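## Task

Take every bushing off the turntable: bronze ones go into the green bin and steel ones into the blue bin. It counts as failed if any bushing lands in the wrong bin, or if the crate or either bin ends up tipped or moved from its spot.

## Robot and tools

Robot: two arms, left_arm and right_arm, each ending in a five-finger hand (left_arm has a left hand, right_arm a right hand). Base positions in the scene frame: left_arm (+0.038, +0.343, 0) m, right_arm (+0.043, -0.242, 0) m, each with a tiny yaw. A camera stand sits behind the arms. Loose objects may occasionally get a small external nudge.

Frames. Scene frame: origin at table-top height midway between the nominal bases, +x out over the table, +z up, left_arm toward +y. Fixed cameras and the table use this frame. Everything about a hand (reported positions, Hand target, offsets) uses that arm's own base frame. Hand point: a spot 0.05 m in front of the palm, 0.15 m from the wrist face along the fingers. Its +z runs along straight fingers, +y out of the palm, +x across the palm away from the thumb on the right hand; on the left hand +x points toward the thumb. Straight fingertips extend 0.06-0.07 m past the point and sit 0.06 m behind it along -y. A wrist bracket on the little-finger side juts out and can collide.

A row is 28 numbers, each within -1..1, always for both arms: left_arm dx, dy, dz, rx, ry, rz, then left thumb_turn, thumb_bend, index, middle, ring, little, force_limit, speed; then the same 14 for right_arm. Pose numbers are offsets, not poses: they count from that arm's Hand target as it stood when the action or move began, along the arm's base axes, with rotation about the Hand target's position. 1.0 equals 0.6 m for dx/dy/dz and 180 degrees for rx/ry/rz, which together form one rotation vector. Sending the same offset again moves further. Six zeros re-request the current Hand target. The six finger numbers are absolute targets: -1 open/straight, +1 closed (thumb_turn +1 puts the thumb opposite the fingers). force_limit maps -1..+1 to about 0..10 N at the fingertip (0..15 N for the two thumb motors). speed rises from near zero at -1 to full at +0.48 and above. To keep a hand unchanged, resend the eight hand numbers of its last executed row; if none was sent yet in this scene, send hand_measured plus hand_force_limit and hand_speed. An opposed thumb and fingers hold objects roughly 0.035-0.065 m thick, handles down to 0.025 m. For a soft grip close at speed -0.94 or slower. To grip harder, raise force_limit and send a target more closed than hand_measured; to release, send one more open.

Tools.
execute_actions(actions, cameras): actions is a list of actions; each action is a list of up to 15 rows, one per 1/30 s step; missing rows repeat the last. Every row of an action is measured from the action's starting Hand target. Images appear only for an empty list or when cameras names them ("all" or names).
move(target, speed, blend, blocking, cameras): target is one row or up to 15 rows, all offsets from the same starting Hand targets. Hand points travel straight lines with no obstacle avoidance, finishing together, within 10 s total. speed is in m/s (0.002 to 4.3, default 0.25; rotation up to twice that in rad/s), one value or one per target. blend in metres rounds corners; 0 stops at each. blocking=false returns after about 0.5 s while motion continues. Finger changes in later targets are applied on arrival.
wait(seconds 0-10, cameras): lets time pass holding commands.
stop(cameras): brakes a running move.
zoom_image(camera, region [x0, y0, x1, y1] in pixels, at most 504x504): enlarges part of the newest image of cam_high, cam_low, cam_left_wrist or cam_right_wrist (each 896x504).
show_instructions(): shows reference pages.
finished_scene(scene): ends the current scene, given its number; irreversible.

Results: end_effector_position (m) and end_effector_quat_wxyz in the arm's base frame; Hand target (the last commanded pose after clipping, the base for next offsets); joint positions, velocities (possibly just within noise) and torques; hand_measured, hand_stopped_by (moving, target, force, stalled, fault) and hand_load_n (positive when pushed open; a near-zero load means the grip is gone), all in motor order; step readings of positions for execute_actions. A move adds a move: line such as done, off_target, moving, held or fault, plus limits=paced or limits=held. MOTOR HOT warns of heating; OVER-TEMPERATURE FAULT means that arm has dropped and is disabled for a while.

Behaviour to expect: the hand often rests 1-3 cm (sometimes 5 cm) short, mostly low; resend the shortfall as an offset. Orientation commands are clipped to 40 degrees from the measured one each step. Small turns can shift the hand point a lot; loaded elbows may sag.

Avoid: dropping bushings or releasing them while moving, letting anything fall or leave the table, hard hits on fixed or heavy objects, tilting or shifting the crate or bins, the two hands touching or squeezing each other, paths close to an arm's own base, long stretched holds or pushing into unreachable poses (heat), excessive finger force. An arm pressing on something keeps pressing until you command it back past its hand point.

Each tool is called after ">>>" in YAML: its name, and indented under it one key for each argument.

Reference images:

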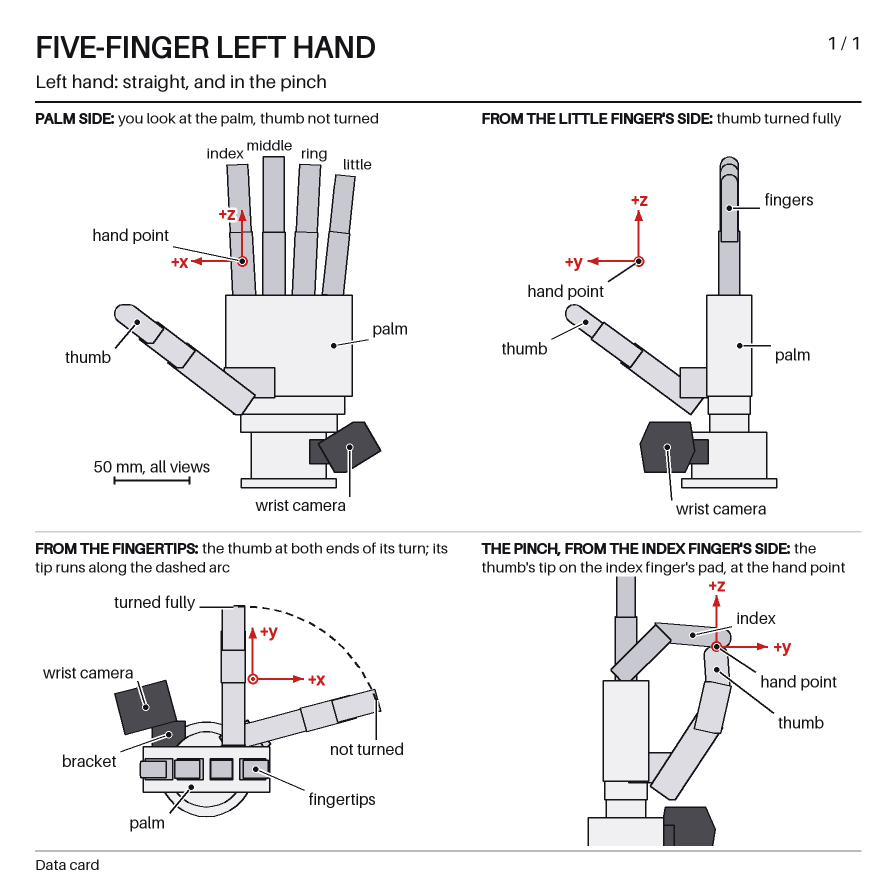

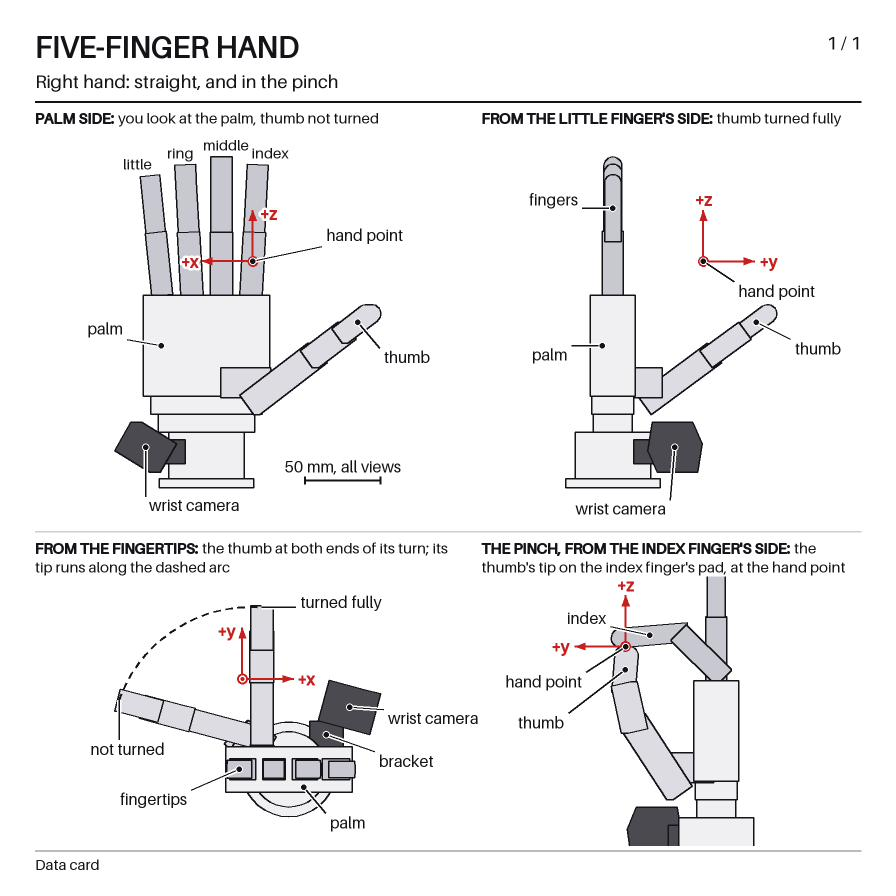

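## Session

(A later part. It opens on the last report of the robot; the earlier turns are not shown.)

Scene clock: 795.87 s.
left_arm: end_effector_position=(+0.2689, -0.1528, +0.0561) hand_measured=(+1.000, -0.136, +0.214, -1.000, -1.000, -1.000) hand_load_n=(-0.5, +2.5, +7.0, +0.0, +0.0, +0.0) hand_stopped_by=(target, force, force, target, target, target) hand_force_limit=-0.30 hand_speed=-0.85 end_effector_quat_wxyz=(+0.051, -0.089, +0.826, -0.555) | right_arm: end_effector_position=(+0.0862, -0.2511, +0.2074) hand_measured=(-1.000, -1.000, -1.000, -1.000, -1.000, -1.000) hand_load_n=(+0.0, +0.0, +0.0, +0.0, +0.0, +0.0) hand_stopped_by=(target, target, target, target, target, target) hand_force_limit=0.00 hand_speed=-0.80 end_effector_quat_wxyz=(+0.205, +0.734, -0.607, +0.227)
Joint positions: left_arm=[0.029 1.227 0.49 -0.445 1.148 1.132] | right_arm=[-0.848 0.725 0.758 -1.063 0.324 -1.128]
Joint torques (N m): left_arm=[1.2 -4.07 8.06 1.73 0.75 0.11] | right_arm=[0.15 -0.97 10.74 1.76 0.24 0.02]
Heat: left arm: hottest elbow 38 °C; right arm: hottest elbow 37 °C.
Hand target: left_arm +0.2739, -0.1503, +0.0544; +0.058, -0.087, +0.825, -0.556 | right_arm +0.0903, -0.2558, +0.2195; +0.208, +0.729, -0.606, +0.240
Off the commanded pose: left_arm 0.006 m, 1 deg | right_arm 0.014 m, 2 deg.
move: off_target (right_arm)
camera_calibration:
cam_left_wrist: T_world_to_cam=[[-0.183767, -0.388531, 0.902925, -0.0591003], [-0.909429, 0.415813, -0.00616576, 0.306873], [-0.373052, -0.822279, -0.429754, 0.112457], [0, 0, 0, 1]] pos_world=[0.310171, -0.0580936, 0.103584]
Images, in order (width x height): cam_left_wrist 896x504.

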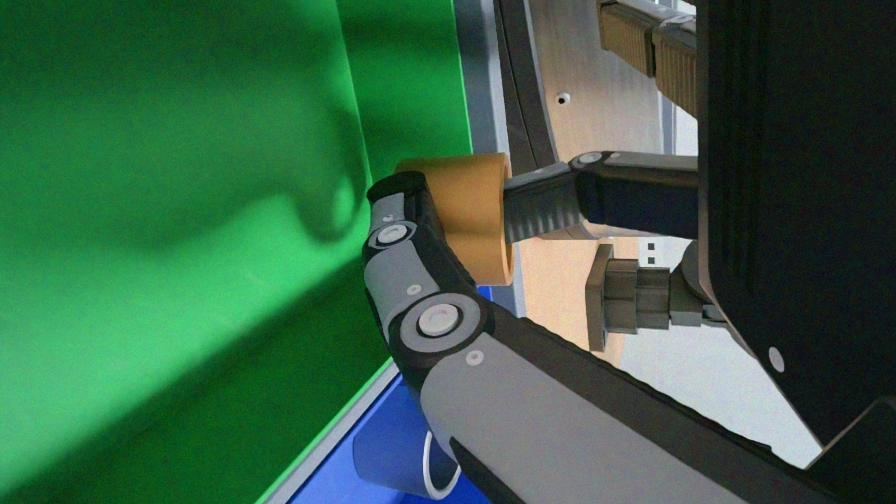

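>>> move:
  target:
    - [0.0,0.0,-0.03,0,0,0, 1,0.2,0.5,-1,-1,-1, -0.3, -0.85, 0,0,0,0,0,0,-1,-1,-1,-1,-1,-1,0,-0.8]
    - [0.0,0.0,-0.03,0,0,0, 1,-0.34,0.08,-1,-1,-1, -0.2, -0.7, 0,0,0,0,0,0,-1,-1,-1,-1,-1,-1,0,-0.8]
    - [0.0,-0.006,0.04,0,0,0, 1,-0.34,0.08,-1,-1,-1, -0.2, -0.6, 0,0,0,0,0,0,-1,-1,-1,-1,-1,-1,0,-0.8]
    - [0.01,-0.010,0.17,0,0,0, 1,-0.34,0.08,-1,-1,-1, -0.2, -0.6, 0,0,0,0,0,0,-1,-1,-1,-1,-1,-1,0,-0.8]
  speed: [0.05,0.05,0.08,0.12]
  blend: [0,0,0.01,0]
  cameras: ["cam_left_wrist"]

Scene clock: 807.57 s.
left_arm: end_effector_position=(+0.2660, -0.1548, +0.1370) hand_measured=(+1.000, -0.340, +0.080, -1.000, -1.000, -1.000) hand_load_n=(+0.0, +0.0, +0.0, +0.0, +0.0, +0.0) hand_stopped_by=(target, target, target, target, target, target) hand_force_limit=-0.20 hand_speed=-0.60 end_effector_quat_wxyz=(+0.043, -0.100, +0.825, -0.555) | right_arm: end_effector_position=(+0.0862, -0.2511, +0.2074) hand_measured=(-1.000, -1.000, -1.000, -1.000, -1.000, -1.000) hand_load_n=(+0.0, +0.0, +0.0, +0.5, +0.0, +0.0) hand_stopped_by=(target, target, target, target, target, target) hand_force_limit=0.00 hand_speed=-0.80 end_effector_quat_wxyz=(+0.205, +0.734, -0.607, +0.227)
Joint positions: left_arm=[0.024 1.05 0.619 -0.743 1.146 1.094] | right_arm=[-0.848 0.725 0.758 -1.063 0.324 -1.128]
Joint torques (N m): left_arm=[-0.09 -4.84 13.48 0.57 0.53 -0.02] | right_arm=[0.15 -1.03 10.74 1.76 0.23 0.02]
Heat: left arm: hottest elbow 37 °C; right arm: hottest elbow 37 °C.
Hand target: left_arm +0.2799, -0.1563, +0.1564; +0.058, -0.087, +0.825, -0.556 | right_arm +0.0903, -0.2558, +0.2195; +0.208, +0.729, -0.606, +0.240
Off the commanded pose: left_arm 0.024 m, 2 deg | right_arm 0.014 m, 2 deg.
move: off_target (left_arm, right_arm); blend cut to 0 m at target 3; target 3's new numbers were sent with left_arm's hand 0.023 m and 2 deg from that target
camera_calibration:
cam_left_wrist: T_world_to_cam=[[-0.155757, -0.386025, 0.909244, -0.141346], [-0.913402, 0.406735, 0.0162123, 0.302235], [-0.376079, -0.827981, -0.415948, 0.142504], [0, 0, 0, 1]] pos_world=[0.307639, -0.0595022, 0.182892]
Images, in order (width x height): cam_left_wrist 896x504.

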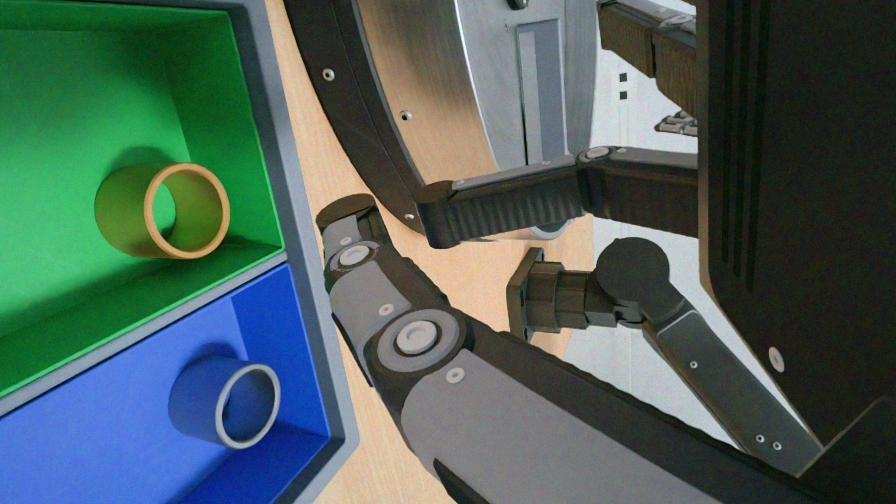

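>>> move:
  target:
    - [0.0,0.0,0.14,0,0,0, 1,0.75,-0.25,-1,-1,-1, -0.2, 0, 0,0,0,0,0,0,-1,-1,-1,-1,-1,-1,0,-0.8]
    - [-0.1815,-0.5778,0.01,0,0,0, 1,0.75,-0.25,-1,-1,-1, -0.2, 0, 0,0,0,0,0,0,-1,-1,-1,-1,-1,-1,0,-0.8]
    - [-0.1848,-0.5745,-0.0807,0,0,0, 1,0.75,-0.25,-1,-1,-1, -0.2, 0, 0,0,0,0,0,0,-1,-1,-1,-1,-1,-1,0,-0.8]
  speed: [0.2,0.25,0.1]
  blend: [0.04,0.01,0]
  cameras: ["cam_left_wrist"]

>>> zoom_image:
  camera: "cam_left_wrist"
  region: [250, 50, 600, 400]

Scene clock: 825.63 s.
left_arm: end_effector_position=(+0.1724, -0.4958, +0.1101) hand_measured=(+1.000, +0.750, -0.250, -1.000, -1.000, -1.000) hand_load_n=(+0.0, +0.0, +0.0, +0.0, +0.0, +0.0) hand_stopped_by=(target, target, target, target, target, target) hand_force_limit=-0.20 hand_speed=0.00 end_effector_quat_wxyz=(+0.063, -0.084, +0.827, -0.553) | right_arm: end_effector_position=(+0.0862, -0.2511, +0.2074) hand_measured=(-1.000, -1.000, -1.000, -1.000, -1.000, -1.000) hand_load_n=(+0.0, +0.0, +0.0, +0.0, +0.0, +0.0) hand_stopped_by=(target, target, target, target, target, target) hand_force_limit=0.00 hand_speed=-0.80 end_effector_quat_wxyz=(+0.205, +0.734, -0.607, +0.227)
Joint positions: left_arm=[-1.105 1.378 0.679 0.297 0.232 0.11] | right_arm=[-0.848 0.725 0.758 -1.063 0.324 -1.128]
Joint torques (N m): left_arm=[-0.26 -7.71 9.29 3.06 -0.08 -0.15] | right_arm=[0.15 -1.08 10.77 1.76 0.25 0.03]
Heat: left arm: hottest elbow 39 °C; right arm: hottest elbow 37 °C.
Hand target: left_arm +0.1689, -0.5010, +0.1081; +0.058, -0.087, +0.824, -0.556 | right_arm +0.0903, -0.2558, +0.2195; +0.208, +0.729, -0.606, +0.240
Off the commanded pose: left_arm 0.007 m, 1 deg | right_arm 0.014 m, 2 deg.
move: off_target (right_arm)
camera_calibration:
cam_left_wrist: T_world_to_cam=[[-0.20378, -0.396131, 0.895295, -0.258362], [-0.911269, 0.411018, -0.0255569, 0.362194], [-0.357858, -0.821063, -0.444739, -0.18278], [0, 0, 0, 1]] pos_world=[0.211998, -0.401287, 0.159278]
Images, in order (width x height): cam_left_wrist 896x504.

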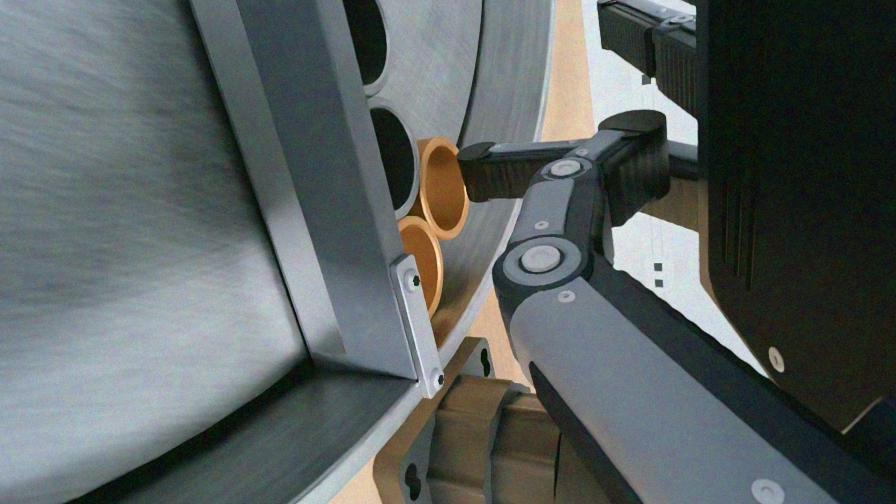

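Scaled by 1.440 from the camera's 896x504 image, which has a finer 1280x720 frame.

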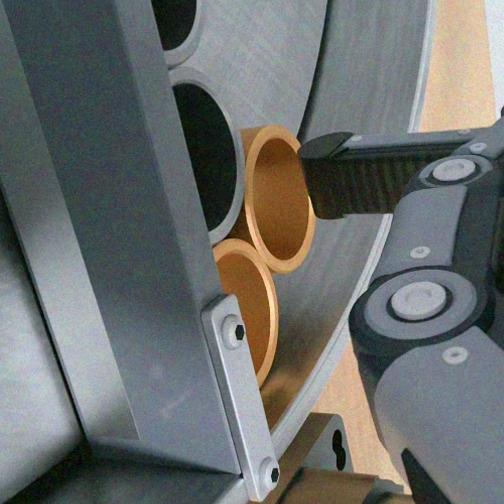

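>>> move:
  target:
    - [-0.0045,0.002,-0.047,0,0,0, 1,0.75,-0.25,-1,-1,-1, -0.2, 0, 0,0,0,0,0,0,-1,-1,-1,-1,-1,-1,0,-0.8]
  speed: 0.06
  cameras: ["cam_left_wrist"]

>>> zoom_image:
  camera: "cam_left_wrist"
  region: [250, 50, 600, 400]

Scene clock: 837.13 s.
left_arm: end_effector_position=(+0.1734, -0.5017, +0.0982) hand_measured=(+1.000, +0.750, -0.250, -1.000, -1.000, -1.000) hand_load_n=(+0.0, +0.0, +1.0, +0.0, +0.0, +0.0) hand_stopped_by=(target, target, target, target, target, target) hand_force_limit=-0.20 hand_speed=0.00 end_effector_quat_wxyz=(+0.067, -0.082, +0.816, -0.568) | right_arm: end_effector_position=(+0.0862, -0.2511, +0.2074) hand_measured=(-1.000, -1.000, -1.000, -1.000, -1.000, -1.000) hand_load_n=(+0.0, +0.0, +0.0, +0.0, +0.0, +0.0) hand_stopped_by=(target, target, target, target, target, target) hand_force_limit=0.00 hand_speed=-0.80 end_effector_quat_wxyz=(+0.205, +0.734, -0.607, +0.227)
Joint positions: left_arm=[-1.109 1.425 0.653 0.41 0.228 0.103] | right_arm=[-0.848 0.725 0.758 -1.063 0.324 -1.128]
Joint torques (N m): left_arm=[-0.38 -7.06 7.79 2.44 -0.11 -0.08] | right_arm=[0.03 -1.08 10.8 1.78 0.24 0.02]
Heat: left arm: hottest elbow 38 °C; right arm: hottest elbow 37 °C.
Hand target: left_arm +0.1662, -0.4998, +0.0797; +0.058, -0.087, +0.825, -0.556 | right_arm +0.0903, -0.2558, +0.2195; +0.208, +0.729, -0.606, +0.240
Off the commanded pose: left_arm 0.020 m, 2 deg | right_arm 0.014 m, 2 deg.
move: off_target (left_arm, right_arm)
camera_calibration:
cam_left_wrist: T_world_to_cam=[[-0.214698, -0.363369, 0.906569, -0.232623], [-0.911678, 0.407529, -0.0525626, 0.36615], [-0.350354, -0.837785, -0.418771, -0.204808], [0, 0, 0, 1]] pos_world=[0.212112, -0.405329, 0.144367]
Images, in order (width x height): cam_left_wrist 896x504.

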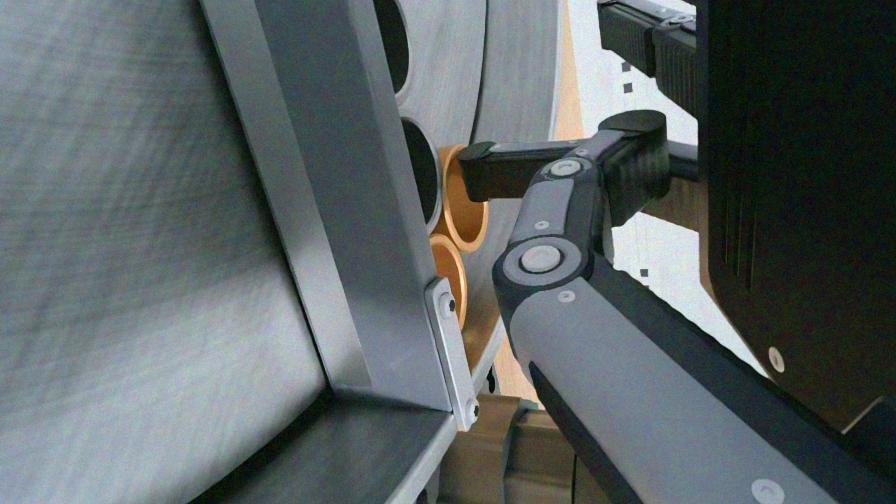

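Scaled by 1.440 from the camera's 896x504 image, which has a finer 1280x720 frame.

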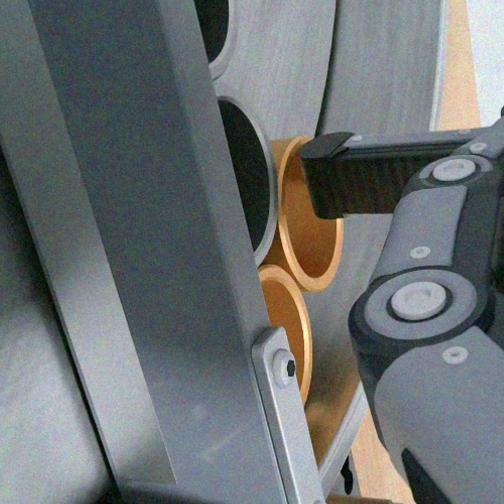

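>>> move:
  target:
    - [0.0,0.0,0.11,0,0,0, 1,0.75,-0.25,-1,-1,-1, -0.2, 0, 0,0,0,0,0,0,-1,-1,-1,-1,-1,-1,0,-0.8]
    - [-0.01,0.003,0.09,0,0,0, 1,0.75,-0.25,-1,-1,-1, -0.2, 0, 0,0,0,0,0,0,-1,-1,-1,-1,-1,-1,0,-0.8]
    - [-0.002,-0.0015,0.047,0,0,0, 1,0.75,-0.25,-1,-1,-1, -0.2, 0, 0,0,0,0,0,0,-1,-1,-1,-1,-1,-1,0,-0.8]
  speed: 0.12
  cameras: ["cam_left_wrist"]

>>> zoom_image:
  camera: "cam_left_wrist"
  region: [250, 50, 600, 400]

Scene clock: 849.53 s.
left_arm: end_effector_position=(+0.1653, -0.4960, +0.1081) hand_measured=(+1.000, +0.750, -0.250, -1.000, -1.000, -1.000) hand_load_n=(+0.0, +0.0, +0.0, +0.0, +0.0, +0.0) hand_stopped_by=(target, target, target, target, target, target) hand_force_limit=-0.20 hand_speed=0.00 end_effector_quat_wxyz=(+0.061, -0.085, +0.828, -0.551) | right_arm: end_effector_position=(+0.0862, -0.2511, +0.2074) hand_measured=(-1.000, -1.000, -1.000, -1.000, -1.000, -1.000) hand_load_n=(+0.0, +0.0, +0.0, +0.0, -0.5, +0.0) hand_stopped_by=(target, target, target, target, target, target) hand_force_limit=0.00 hand_speed=-0.80 end_effector_quat_wxyz=(+0.205, +0.734, -0.607, +0.227)
Joint positions: left_arm=[-1.121 1.375 0.671 0.298 0.219 0.101] | right_arm=[-0.848 0.725 0.758 -1.063 0.324 -1.128]
Joint torques (N m): left_arm=[0.21 -7.82 9.43 2.93 0.08 -0.09] | right_arm=[0.03 -1.08 10.77 1.78 0.24 0.03]
Heat: left arm: hottest elbow 37 °C; right arm: hottest elbow 37 °C.
Hand target: left_arm +0.1649, -0.5007, +0.1080; +0.058, -0.087, +0.825, -0.556 | right_arm +0.0903, -0.2558, +0.2195; +0.208, +0.729, -0.606, +0.240
Off the commanded pose: left_arm 0.005 m, 1 deg | right_arm 0.014 m, 2 deg.
move: off_target (right_arm)
camera_calibration:
cam_left_wrist: T_world_to_cam=[[-0.200236, -0.398942, 0.894847, -0.260081], [-0.910975, 0.411968, -0.0201809, 0.355584], [-0.360597, -0.819224, -0.445917, -0.184854], [0, 0, 0, 1]] pos_world=[0.205193, -0.401683, 0.15748]
Images, in order (width x height): cam_left_wrist 896x504.

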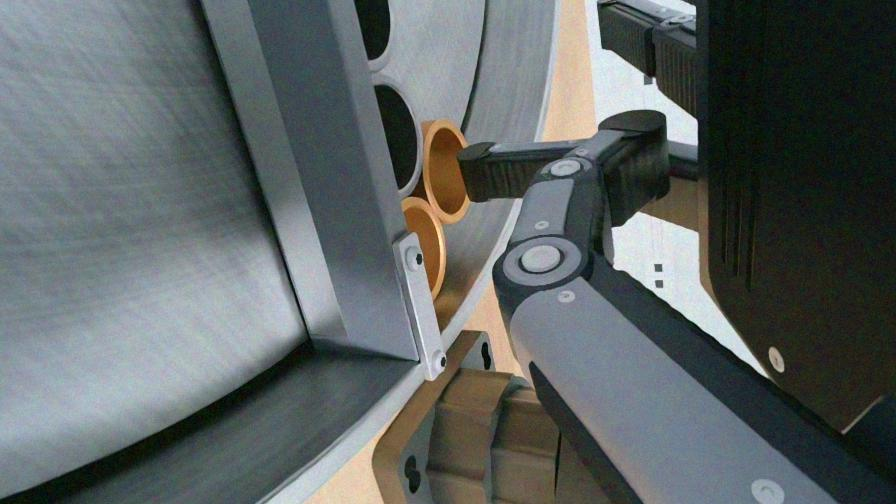

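Scaled by 1.440 from the camera's 896x504 image, which has a finer 1280x720 frame.

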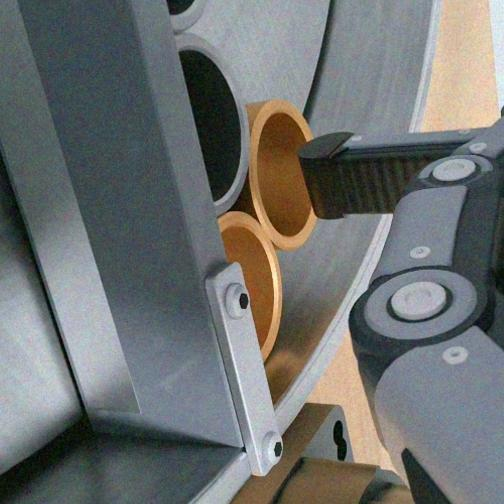

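>>> move:
  target:
    - [0.012,0.0,0.02,0,0,0, 1,0.75,-0.25,-1,-1,-1, -0.2, 0, 0,0,0,0,0,0,-1,-1,-1,-1,-1,-1,0,-0.8]
    - [0.012,-0.001,-0.004,0,0,0, 1,0.75,-0.25,-1,-1,-1, -0.2, 0, 0,0,0,0,0,0,-1,-1,-1,-1,-1,-1,0,-0.8]
  speed: 0.12
  cameras: ["cam_left_wrist"]

>>> zoom_image:
  camera: "cam_left_wrist"
  region: [250, 50, 600, 400]

Scene clock: 870.20 s.
left_arm: end_effector_position=(+0.1654, -0.4961, +0.1038) hand_measured=(+1.000, +0.750, -0.250, -1.000, -1.000, -1.000) hand_load_n=(+0.0, +0.0, +0.0, -0.5, +0.0, +0.0) hand_stopped_by=(target, target, target, target, target, target) hand_force_limit=-0.20 hand_speed=0.00 end_effector_quat_wxyz=(+0.055, -0.083, +0.829, -0.550) | right_arm: end_effector_position=(+0.0862, -0.2511, +0.2074) hand_measured=(-1.000, -1.000, -1.000, -1.000, -1.000, -1.000) hand_load_n=(-0.5, +0.0, +0.0, +0.0, +0.0, +0.0) hand_stopped_by=(target, target, target, target, target, target) hand_force_limit=0.00 hand_speed=-0.80 end_effector_quat_wxyz=(+0.205, +0.734, -0.607, +0.227)
Joint positions: left_arm=[-1.116 1.387 0.671 0.305 0.234 0.101] | right_arm=[-0.848 0.725 0.758 -1.063 0.324 -1.128]
Joint torques (N m): left_arm=[1.08 -7.71 9.91 2.78 0.06 -0.03] | right_arm=[0.21 -1.03 10.74 1.84 0.23 0.02]
Heat: left arm: hottest elbow 36 °C; right arm: hottest elbow 37 °C.
Hand target: left_arm +0.1723, -0.5013, +0.1056; +0.058, -0.087, +0.825, -0.556 | right_arm +0.0903, -0.2558, +0.2195; +0.208, +0.729, -0.606, +0.240
Off the commanded pose: left_arm 0.009 m, 1 deg | right_arm 0.014 m, 2 deg.
move: off_target (right_arm)
camera_calibration:
cam_left_wrist: T_world_to_cam=[[-0.196449, -0.399444, 0.895462, -0.257203], [-0.907522, 0.419838, -0.0118148, 0.35809], [-0.37123, -0.814973, -0.444981, -0.183073], [0, 0, 0, 1]] pos_world=[0.206486, -0.402278, 0.153083]
Images, in order (width x height): cam_left_wrist 896x504.

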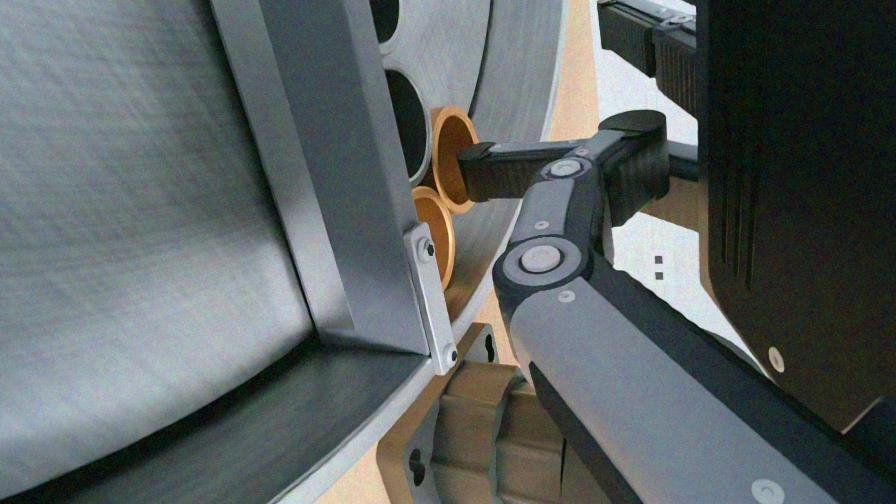

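Scaled by 1.440 from the camera's 896x504 image, which has a finer 1280x720 frame.

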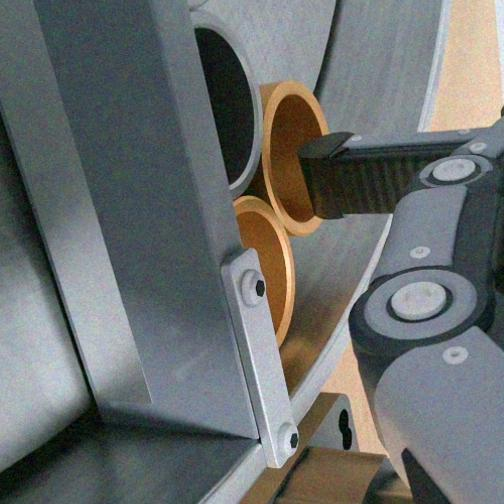

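>>> move:
  target:
    - [0.04,0.0,0.083,0,0,0, 1,0.75,-0.25,-1,-1,-1, -0.2, 0, 0,0,0,0,0,0,-1,-1,-1,-1,-1,-1,0,-0.8]
    - [-0.010,0.001,0.004,0,0,0, 1,0.75,-0.25,-1,-1,-1, -0.2, 0, 0,0,0,0,0,0,-1,-1,-1,-1,-1,-1,0,-0.8]
  speed: 0.12
  cameras: ["cam_left_wrist"]

>>> zoom_image:
  camera: "cam_left_wrist"
  region: [250, 50, 600, 400]

Scene clock: 878.77 s.
left_arm: end_effector_position=(+0.1687, -0.4943, +0.1071) hand_measured=(+1.000, +0.750, -0.250, -1.000, -1.000, -1.000) hand_load_n=(+0.0, +0.0, +0.0, +0.0, +0.0, +0.0) hand_stopped_by=(target, target, target, target, target, target) hand_force_limit=-0.20 hand_speed=0.00 end_effector_quat_wxyz=(+0.061, -0.087, +0.828, -0.550) | right_arm: end_effector_position=(+0.0862, -0.2511, +0.2074) hand_measured=(-1.000, -1.000, -1.000, -1.000, -1.000, -1.000) hand_load_n=(+0.0, +0.0, +0.0, +0.0, +0.0, +0.0) hand_stopped_by=(target, target, target, target, target, target) hand_force_limit=0.00 hand_speed=-0.80 end_effector_quat_wxyz=(+0.205, +0.734, -0.607, +0.227)
Joint positions: left_arm=[-1.112 1.377 0.671 0.298 0.226 0.102] | right_arm=[-0.848 0.725 0.758 -1.063 0.324 -1.128]
Joint torques (N m): left_arm=[-0.26 -7.82 9.57 2.96 -0.08 -0.09] | right_arm=[0.26 -0.97 10.77 1.77 0.23 0.02]
Heat: left arm: hottest elbow 36 °C; right arm: hottest elbow 37 °C.
Hand target: left_arm +0.1663, -0.5007, +0.1080; +0.058, -0.087, +0.825, -0.556 | right_arm +0.0903, -0.2558, +0.2195; +0.208, +0.729, -0.606, +0.240
Off the commanded pose: left_arm 0.007 m, 1 deg | right_arm 0.014 m, 2 deg.
move: off_target (right_arm)
camera_calibration:
cam_left_wrist: T_world_to_cam=[[-0.195936, -0.400592, 0.895061, -0.25931], [-0.912349, 0.409076, -0.016635, 0.356398], [-0.359484, -0.819867, -0.445633, -0.183214], [0, 0, 0, 1]] pos_world=[0.208488, -0.399883, 0.156381]
Images, in order (width x height): cam_left_wrist 896x504.

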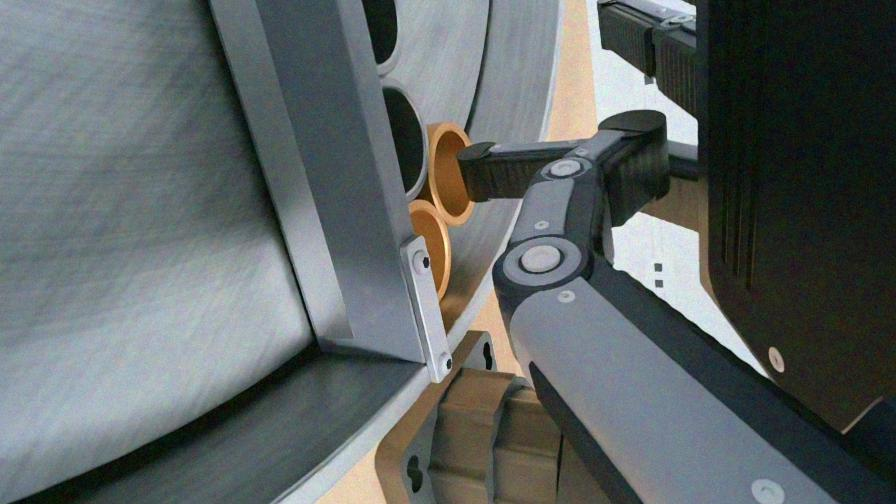

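Scaled by 1.440 from the camera's 896x504 image, which has a finer 1280x720 frame.

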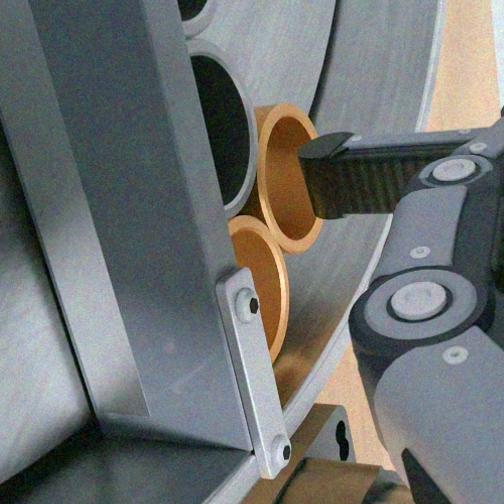

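>>> move:
  target:
    - [0.001,0.003,-0.047,0,0,0, 1,0.75,-0.25,-1,-1,-1, -0.2, 0, 0,0,0,0,0,0,-1,-1,-1,-1,-1,-1,0,-0.8]
  speed: 0.06
  cameras: ["cam_left_wrist"]

>>> zoom_image:
  camera: "cam_left_wrist"
  region: [250, 50, 600, 400]

Scene clock: 892.63 s.
left_arm: end_effector_position=(+0.1695, -0.4968, +0.0859) hand_measured=(+1.000, +0.750, -0.250, -1.000, -1.000, -1.000) hand_load_n=(+0.0, +0.0, +0.5, +0.0, +0.0, +0.0) hand_stopped_by=(target, target, target, target, target, target) hand_force_limit=-0.20 hand_speed=0.00 end_effector_quat_wxyz=(+0.062, -0.085, +0.824, -0.556) | right_arm: end_effector_position=(+0.0862, -0.2511, +0.2074) hand_measured=(-1.000, -1.000, -1.000, -1.000, -1.000, -1.000) hand_load_n=(+0.0, +0.0, +0.0, +0.0, +0.0, +0.0) hand_stopped_by=(target, target, target, target, target, target) hand_force_limit=0.00 hand_speed=-0.80 end_effector_quat_wxyz=(+0.205, +0.734, -0.607, +0.227)
Joint positions: left_arm=[-1.112 1.436 0.644 0.399 0.227 0.102] | right_arm=[-0.848 0.725 0.758 -1.063 0.324 -1.128]
Joint torques (N m): left_arm=[-0.03 -7.65 8.43 2.99 -0.01 -0.07] | right_arm=[0.21 -0.97 10.77 1.78 0.25 0.03]
Heat: left arm: hottest elbow 35 °C; right arm: hottest elbow 37 °C.
Hand target: left_arm +0.1668, -0.4990, +0.0798; +0.058, -0.087, +0.825, -0.556 | right_arm +0.0903, -0.2558, +0.2195; +0.208, +0.729, -0.606, +0.240
Off the commanded pose: left_arm 0.007 m, 1 deg | right_arm 0.014 m, 2 deg.
move: off_target (right_arm)
camera_calibration:
cam_left_wrist: T_world_to_cam=[[-0.202162, -0.387942, 0.89924, -0.23426], [-0.911619, 0.410079, -0.0280326, 0.359146], [-0.357884, -0.825431, -0.436558, -0.198249], [0, 0, 0, 1]] pos_world=[0.209096, -0.401798, 0.134176]
Images, in order (width x height): cam_left_wrist 896x504.

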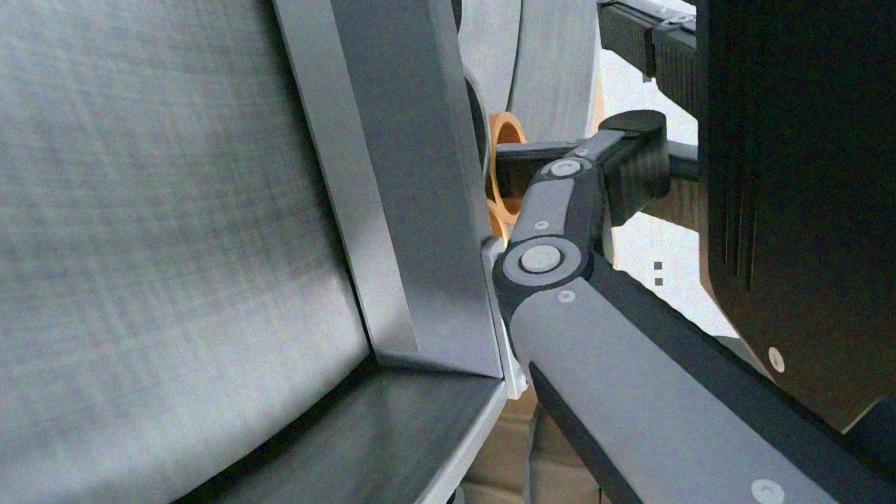

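Scaled by 1.440 from the camera's 896x504 image, which has a finer 1280x720 frame.

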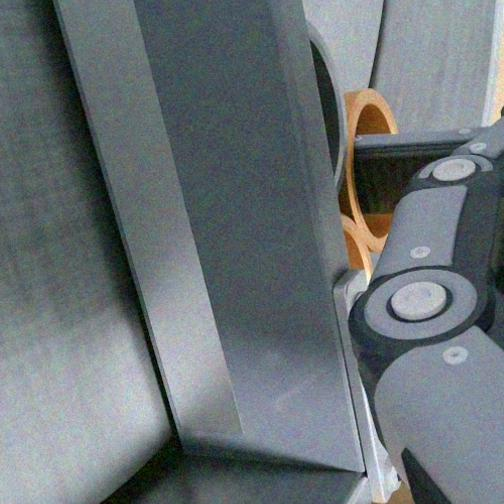

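>>> move:
  target:
    - [0.1483,-0.116,0.003,0,0,0, 1,0.75,-0.25,-1,-1,-1, -0.2, 0, 0,0,0,0,0,0,-1,-1,-1,-1,-1,-1,0,-0.8]
  speed: 0.08
  cameras: ["cam_left_wrist"]

Scene clock: 908.30 s.
left_arm: end_effector_position=(+0.2407, -0.5574, +0.0761) hand_measured=(+1.000, +0.750, -0.250, -1.000, -1.000, -1.000) hand_load_n=(+0.0, +0.0, +0.0, +0.0, +0.0, +0.0) hand_stopped_by=(target, target, target, target, target, target) hand_force_limit=-0.20 hand_speed=0.00 end_effector_quat_wxyz=(+0.049, -0.092, +0.827, -0.553) | right_arm: end_effector_position=(+0.0862, -0.2511, +0.2074) hand_measured=(-1.000, -1.000, -1.000, -1.000, -1.000, -1.000) hand_load_n=(+0.0, +0.0, +0.0, +0.0, +0.0, +0.0) hand_stopped_by=(target, target, target, target, target, target) hand_force_limit=0.00 hand_speed=-0.80 end_effector_quat_wxyz=(+0.205, +0.734, -0.607, +0.227)
Joint positions: left_arm=[-1.024 1.66 0.89 0.353 0.32 0.116] | right_arm=[-0.848 0.725 0.758 -1.063 0.324 -1.128]
Joint torques (N m): left_arm=[1.2 -10.99 12.33 1.66 0.08 0.18] | right_arm=[0.03 -1.2 10.74 1.8 0.25 0.02]
Heat: left arm: hottest elbow 35 °C; right arm: hottest elbow 38 °C.
Hand target: left_arm +0.2559, -0.5686, +0.0816; +0.058, -0.087, +0.825, -0.556 | right_arm +0.0903, -0.2558, +0.2195; +0.208, +0.729, -0.606, +0.240
Off the commanded pose: left_arm 0.020 m, 1 deg | right_arm 0.014 m, 2 deg.
move: off_target (left_arm, right_arm)
camera_calibration:
cam_left_wrist: T_world_to_cam=[[-0.175796, -0.392325, 0.902871, -0.243653], [-0.910556, 0.413379, 0.00233332, 0.447853], [-0.374143, -0.821705, -0.429904, -0.221572], [0, 0, 0, 1]] pos_world=[0.282062, -0.46279, 0.123687]
Images, in order (width x height): cam_left_wrist 896x504.

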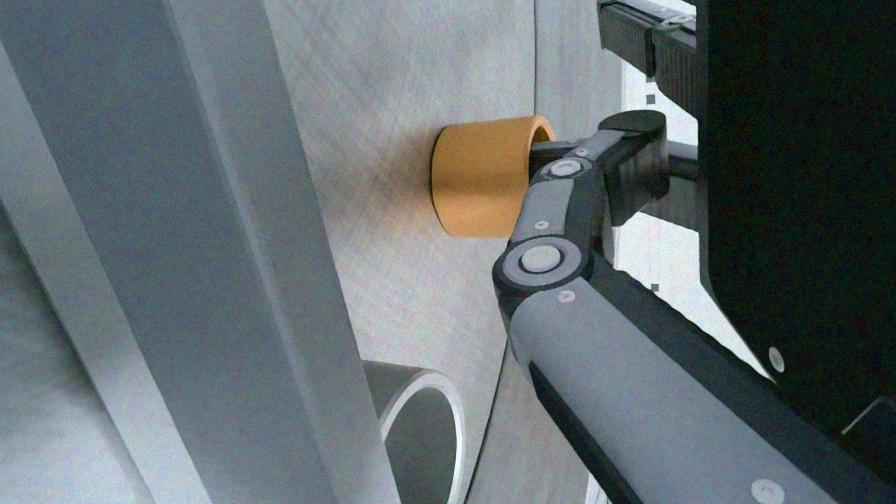

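>>> move:
  target:
    - [0.0,0.0,-0.005,0,0,0, 1,-0.2,-0.25,-1,-1,-1, -0.2, 0.3, 0,0,0,0,0,0,-1,-1,-1,-1,-1,-1,0,-0.8]
    - [0.0,0.0,-0.005,0,0,0, 1,-0.16,0.5,-1,-1,-1, -0.25, -0.7, 0,0,0,0,0,0,-1,-1,-1,-1,-1,-1,0,-0.8]
    - [0.0,0.0,-0.005,0,0,0, 1,0.2,0.5,-1,-1,-1, -0.3, -0.85, 0,0,0,0,0,0,-1,-1,-1,-1,-1,-1,0,-0.8]
    - [0.0,0.01,0.2,0,0,0, 1,0.2,0.5,-1,-1,-1, -0.3, -0.85, 0,0,0,0,0,0,-1,-1,-1,-1,-1,-1,0,-0.8]
  speed: [0.07,0.07,0.07,0.1]
  cameras: ["cam_left_wrist"]

Scene clock: 921.70 s.
left_arm: end_effector_position=(+0.2400, -0.5512, +0.1662) hand_measured=(+1.000, -0.138, +0.216, -1.000, -1.000, -1.000) hand_load_n=(-1.0, +3.0, +7.5, +0.0, +0.0, +0.0) hand_stopped_by=(target, force, force, target, target, target) hand_force_limit=-0.30 hand_speed=-0.85 end_effector_quat_wxyz=(+0.041, -0.096, +0.839, -0.534) | right_arm: end_effector_position=(+0.0862, -0.2511, +0.2074) hand_measured=(-1.000, -1.000, -1.000, -1.000, -1.000, -1.000) hand_load_n=(+0.0, +0.0, +0.0, +0.0, +0.0, +0.0) hand_stopped_by=(target, target, target, target, target, target) hand_force_limit=0.00 hand_speed=-0.80 end_effector_quat_wxyz=(+0.205, +0.734, -0.607, +0.227)
Joint positions: left_arm=[-1.019 1.497 1.013 0.017 0.324 0.122] | right_arm=[-0.848 0.725 0.758 -1.063 0.324 -1.128]
Joint torques (N m): left_arm=[1.32 -13.33 14.71 1.62 0.14 0.17] | right_arm=[0.21 -0.97 10.78 1.77 0.23 0.02]
Heat: left arm: hottest elbow 36 °C; right arm: hottest elbow 38 °C.
Hand target: left_arm +0.2558, -0.5625, +0.2016; +0.058, -0.087, +0.825, -0.556 | right_arm +0.0903, -0.2558, +0.2195; +0.208, +0.729, -0.606, +0.240
Off the commanded pose: left_arm 0.040 m, 4 deg | right_arm 0.014 m, 2 deg.
move: off_target (left_arm, right_arm); target 2's new numbers were sent with left_arm's hand 0.017 m and 1 deg from that target; target 3's new numbers were sent with left_arm's hand 0.015 m and 1 deg from that target
camera_calibration:
cam_left_wrist: T_world_to_cam=[[-0.156642, -0.430285, 0.888998, -0.345872], [-0.909698, 0.41336, 0.0397811, 0.438026], [-0.384594, -0.802489, -0.456179, -0.160572], [0, 0, 0, 1]] pos_world=[0.282538, -0.458743, 0.216805]
Images, in order (width x height): cam_left_wrist 896x504.

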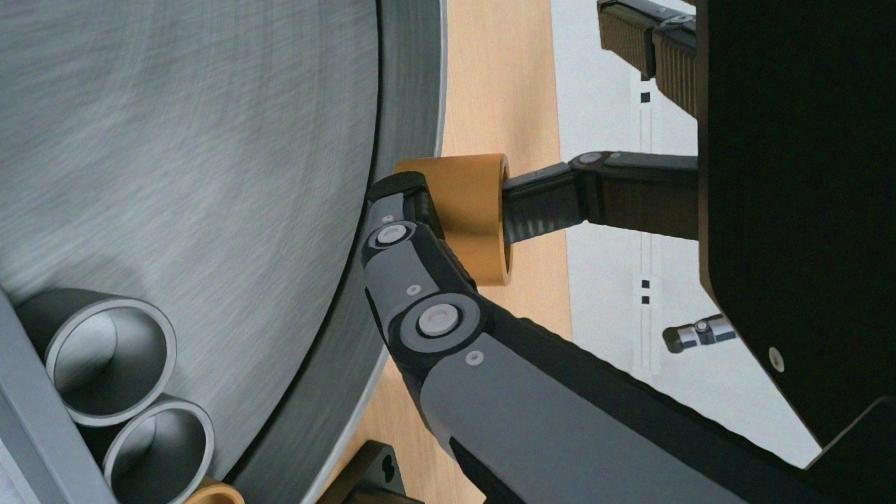

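>>> move:
  target:
    - [0.0,0.02,0.1,0,0,0, 1,0.2,0.5,-1,-1,-1, -0.3, -0.85, 0,0,0,0,0,0,-1,-1,-1,-1,-1,-1,0,-0.8]
    - [0.032,0.748,-0.12,0,0,0, 1,0.2,0.5,-1,-1,-1, -0.3, -0.85, 0,0,0,0,0,0,-1,-1,-1,-1,-1,-1,0,-0.8]
    - [0.0387,0.7517,-0.24,0,0,0, 1,0.2,0.5,-1,-1,-1, -0.3, -0.85, 0,0,0,0,0,0,-1,-1,-1,-1,-1,-1,0,-0.8]
  speed: [0.12,0.2,0.1]
  blend: [0.03,0.01,0]
  cameras: ["cam_left_wrist","cam_high"]

>>> zoom_image:
  camera: "cam_high"
  region: [400, 110, 600, 310]

Scene clock: 939.47 s.
left_arm: end_effector_position=(+0.2625, -0.1167, +0.0559) hand_measured=(+1.000, -0.138, +0.216, -1.000, -1.000, -1.000) hand_load_n=(-2.0, +3.5, +6.5, +0.0, +0.0, +0.0) hand_stopped_by=(target, force, force, target, target, target) hand_force_limit=-0.30 hand_speed=-0.85 end_effector_quat_wxyz=(+0.039, -0.100, +0.823, -0.558) | right_arm: end_effector_position=(+0.0862, -0.2511, +0.2074) hand_measured=(-1.000, -1.000, -1.000, -1.000, -1.000, -1.000) hand_load_n=(+0.0, +0.0, +0.0, +0.0, +0.0, +0.0) hand_stopped_by=(target, target, target, target, target, target) hand_force_limit=0.00 hand_speed=-0.80 end_effector_quat_wxyz=(+0.205, +0.734, -0.607, +0.227)
Joint positions: left_arm=[0.17 1.291 0.555 -0.782 1.188 1.465] | right_arm=[-0.848 0.725 0.758 -1.063 0.324 -1.128]
Joint torques (N m): left_arm=[1.03 -4.25 9.73 1.02 0.58 0.26] | right_arm=[0.21 -1.08 10.77 1.76 0.23 0.02]
Heat: left arm: hottest elbow 37 °C; right arm: hottest elbow 38 °C.
Hand target: left_arm +0.2791, -0.1116, +0.0577; +0.058, -0.087, +0.825, -0.556 | right_arm +0.0903, -0.2558, +0.2195; +0.208, +0.729, -0.606, +0.240
Off the commanded pose: left_arm 0.017 m, 3 deg | right_arm 0.014 m, 2 deg.
move: off_target (left_arm, right_arm)
camera_calibration:
cam_left_wrist: T_world_to_cam=[[-0.154083, -0.378099, 0.912853, -0.0531795], [-0.911601, 0.410755, 0.0162608, 0.284778], [-0.381107, -0.829652, -0.407965, 0.139663], [0, 0, 0, 1]] pos_world=[0.304636, -0.0212095, 0.100892]
Images, in order (width x height): cam_high 896x504, cam_left_wrist 896x504.

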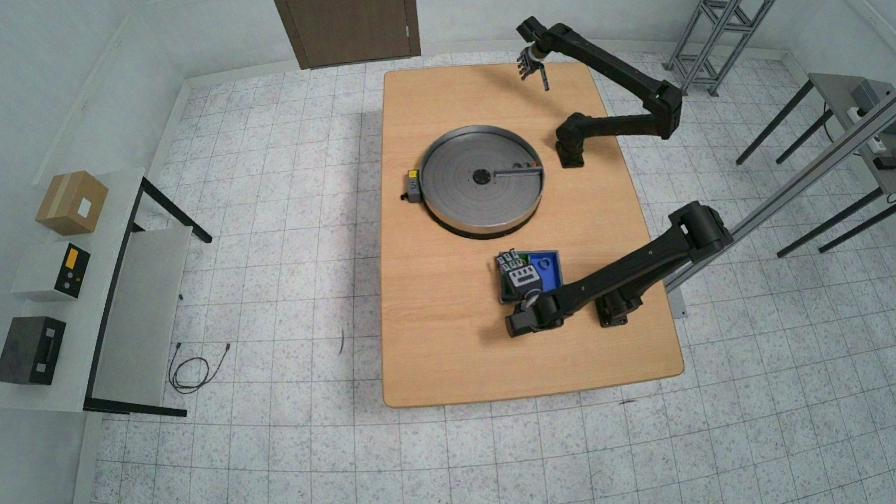

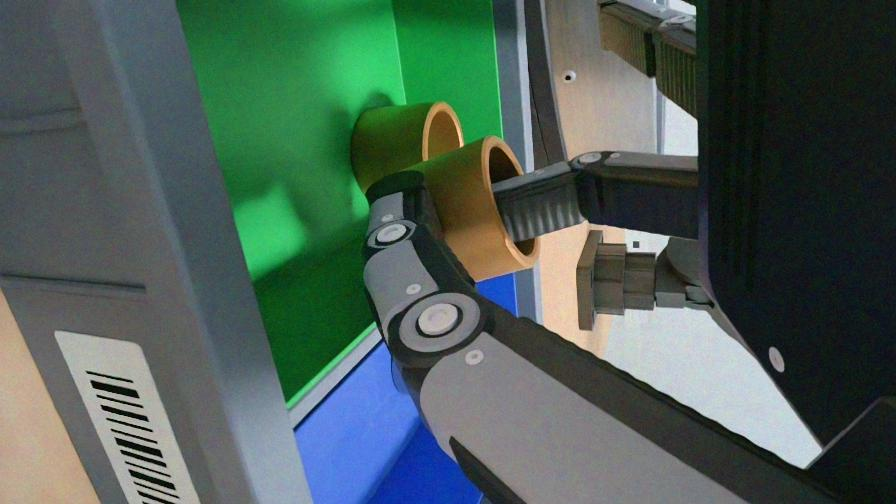

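Scaled by 2.520 from the camera's 896x504 image, which has a finer 1280x720 frame.

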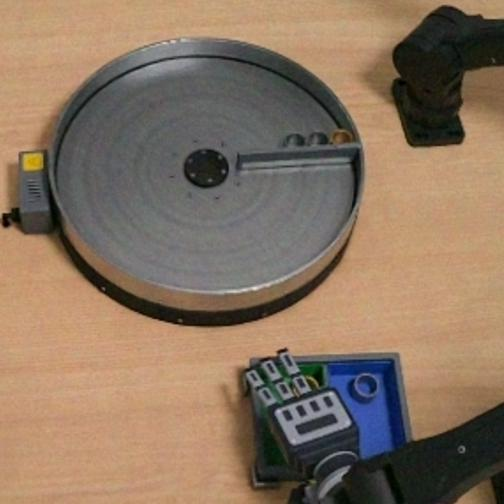

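>>> move:
  target:
    - [0.0,0.0,0.06,0,0,0, 1,0.2,0.5,-1,-1,-1, -0.3, -0.85, 0,0,0,0,0,0,-1,-1,-1,-1,-1,-1,0,-0.8]
    - [0.012,0.004,0.05,0,0,0, 1,0.2,0.5,-1,-1,-1, -0.3, -0.85, 0,0,0,0,0,0,-1,-1,-1,-1,-1,-1,0,-0.8]
    - [0.005,0.0,-0.012,0,0,0, 1,0.2,0.5,-1,-1,-1, -0.3, -0.85, 0,0,0,0,0,0,-1,-1,-1,-1,-1,-1,0,-0.8]
  speed: 0.08
  cameras: ["cam_left_wrist"]

Scene clock: 949.10 s.
left_arm: end_effector_position=(+0.2792, -0.1126, +0.0529) hand_measured=(+1.000, -0.136, +0.216, -1.000, -1.000, -1.000) hand_load_n=(-2.0, +1.5, +6.5, -0.5, +0.0, +0.0) hand_stopped_by=(target, force, force, target, target, target) hand_force_limit=-0.30 hand_speed=-0.85 end_effector_quat_wxyz=(+0.056, -0.086, +0.825, -0.556) | right_arm: end_effector_position=(+0.0862, -0.2511, +0.2074) hand_measured=(-1.000, -1.000, -1.000, -1.000, -1.000, -1.000) hand_load_n=(+0.0, +0.0, +0.0, +0.0, +0.0, +0.0) hand_stopped_by=(target, target, target, target, target, target) hand_force_limit=0.00 hand_speed=-0.80 end_effector_quat_wxyz=(+0.205, +0.734, -0.607, +0.227)
Joint positions: left_arm=[0.173 1.324 0.578 -0.745 1.185 1.481] | right_arm=[-0.848 0.725 0.758 -1.063 0.324 -1.128]
Joint torques (N m): left_arm=[0.67 -5.07 7.56 1.21 0.69 0.02] | right_arm=[0.15 -0.79 10.7 1.77 0.23 0.02]
Heat: left arm: hottest elbow 37 °C; right arm: hottest elbow 38 °C.
Hand target: left_arm +0.2820, -0.1116, +0.0504; +0.058, -0.087, +0.824, -0.556 | right_arm +0.0903, -0.2558, +0.2195; +0.208, +0.729, -0.606, +0.240
Off the commanded pose: left_arm 0.004 m, 0 deg | right_arm 0.014 m, 2 deg.
move: off_target (right_arm)
camera_calibration:
cam_left_wrist: T_world_to_cam=[[-0.193191, -0.386864, 0.901673, -0.0359052], [-0.910126, 0.413965, -0.01739, 0.30007], [-0.366534, -0.823996, -0.43207, 0.146011], [0, 0, 0, 1]] pos_world=[0.319683, -0.0177968, 0.10068]
Images, in order (width x height): cam_left_wrist 896x504.

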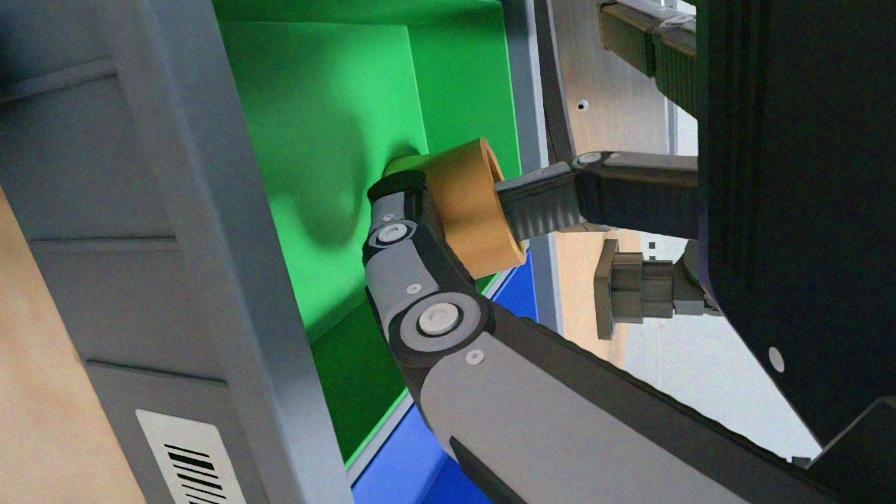

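>>> move:
  target:
    - [-0.003,-0.003,-0.024,0,0,0, 1,0.2,0.5,-1,-1,-1, -0.3, -0.85, 0,0,0,0,0,0,-1,-1,-1,-1,-1,-1,0,-0.8]
    - [-0.003,-0.003,-0.024,0,0,0, 1,-0.32,0.08,-1,-1,-1, -0.2, -0.7, 0,0,0,0,0,0,-1,-1,-1,-1,-1,-1,0,-0.8]
    - [0.0,-0.012,0.04,0,0,0, 1,-0.32,0.08,-1,-1,-1, -0.2, -0.6, 0,0,0,0,0,0,-1,-1,-1,-1,-1,-1,0,-0.8]
    - [0.01,-0.014,0.17,0,0,0, 1,-0.32,0.08,-1,-1,-1, -0.2, -0.6, 0,0,0,0,0,0,-1,-1,-1,-1,-1,-1,0,-0.8]
  speed: [0.05,0.05,0.08,0.12]
  blend: [0,0,0.01,0]
  cameras: ["cam_left_wrist"]

Scene clock: 960.70 s.
left_arm: end_effector_position=(+0.2746, -0.1198, +0.1355) hand_measured=(+1.000, -0.320, +0.080, -1.000, -1.000, -1.000) hand_load_n=(+0.0, +0.0, +0.0, +0.0, +0.0, +0.0) hand_stopped_by=(target, target, target, target, target, target) hand_force_limit=-0.20 hand_speed=-0.60 end_effector_quat_wxyz=(+0.044, -0.101, +0.823, -0.557) | right_arm: end_effector_position=(+0.0862, -0.2511, +0.2074) hand_measured=(-1.000, -1.000, -1.000, -1.000, -1.000, -1.000) hand_load_n=(+0.0, +0.0, +0.0, +0.0, +0.0, +0.0) hand_stopped_by=(target, target, target, target, target, target) hand_force_limit=0.00 hand_speed=-0.80 end_effector_quat_wxyz=(+0.205, +0.734, -0.607, +0.227)
Joint positions: left_arm=[0.152 1.143 0.69 -0.997 1.184 1.398] | right_arm=[-0.848 0.725 0.758 -1.063 0.324 -1.128]
Joint torques (N m): left_arm=[-0.26 -5.66 12.81 0.17 0.59 -0.01] | right_arm=[0.21 -1.03 10.77 1.78 0.24 0.02]
Heat: left arm: hottest elbow 37 °C; right arm: hottest elbow 38 °C.
Hand target: left_arm +0.2880, -0.1199, +0.1524; +0.058, -0.087, +0.825, -0.556 | right_arm +0.0903, -0.2558, +0.2195; +0.208, +0.729, -0.606, +0.240
Off the commanded pose: left_arm 0.022 m, 2 deg | right_arm 0.014 m, 2 deg.
move: off_target (left_arm, right_arm); blend cut to 0 m at target 3; target 3's new numbers were sent with left_arm's hand 0.020 m and 2 deg from that target
camera_calibration:
cam_left_wrist: T_world_to_cam=[[-0.156979, -0.381645, 0.910881, -0.124497], [-0.914596, 0.404198, 0.0117339, 0.296397], [-0.372655, -0.831246, -0.412502, 0.172281], [0, 0, 0, 1]] pos_world=[0.315742, -0.0241091, 0.18099]
Images, in order (width x height): cam_left_wrist 896x504.

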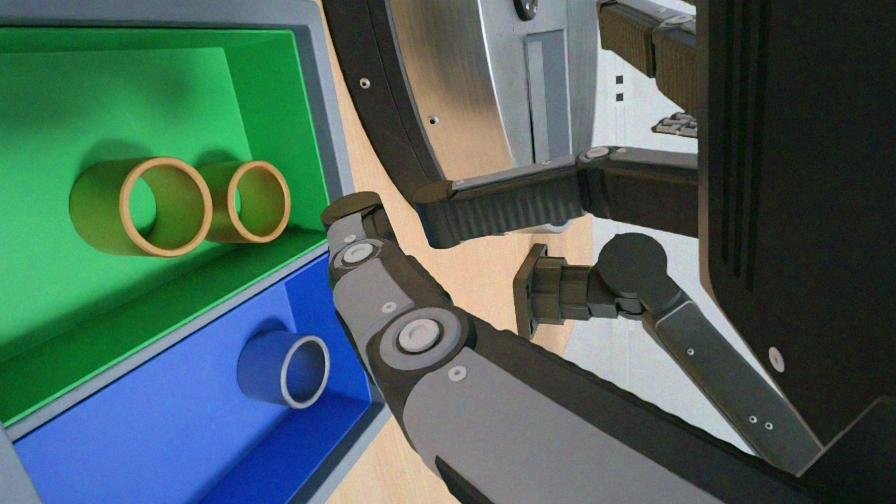

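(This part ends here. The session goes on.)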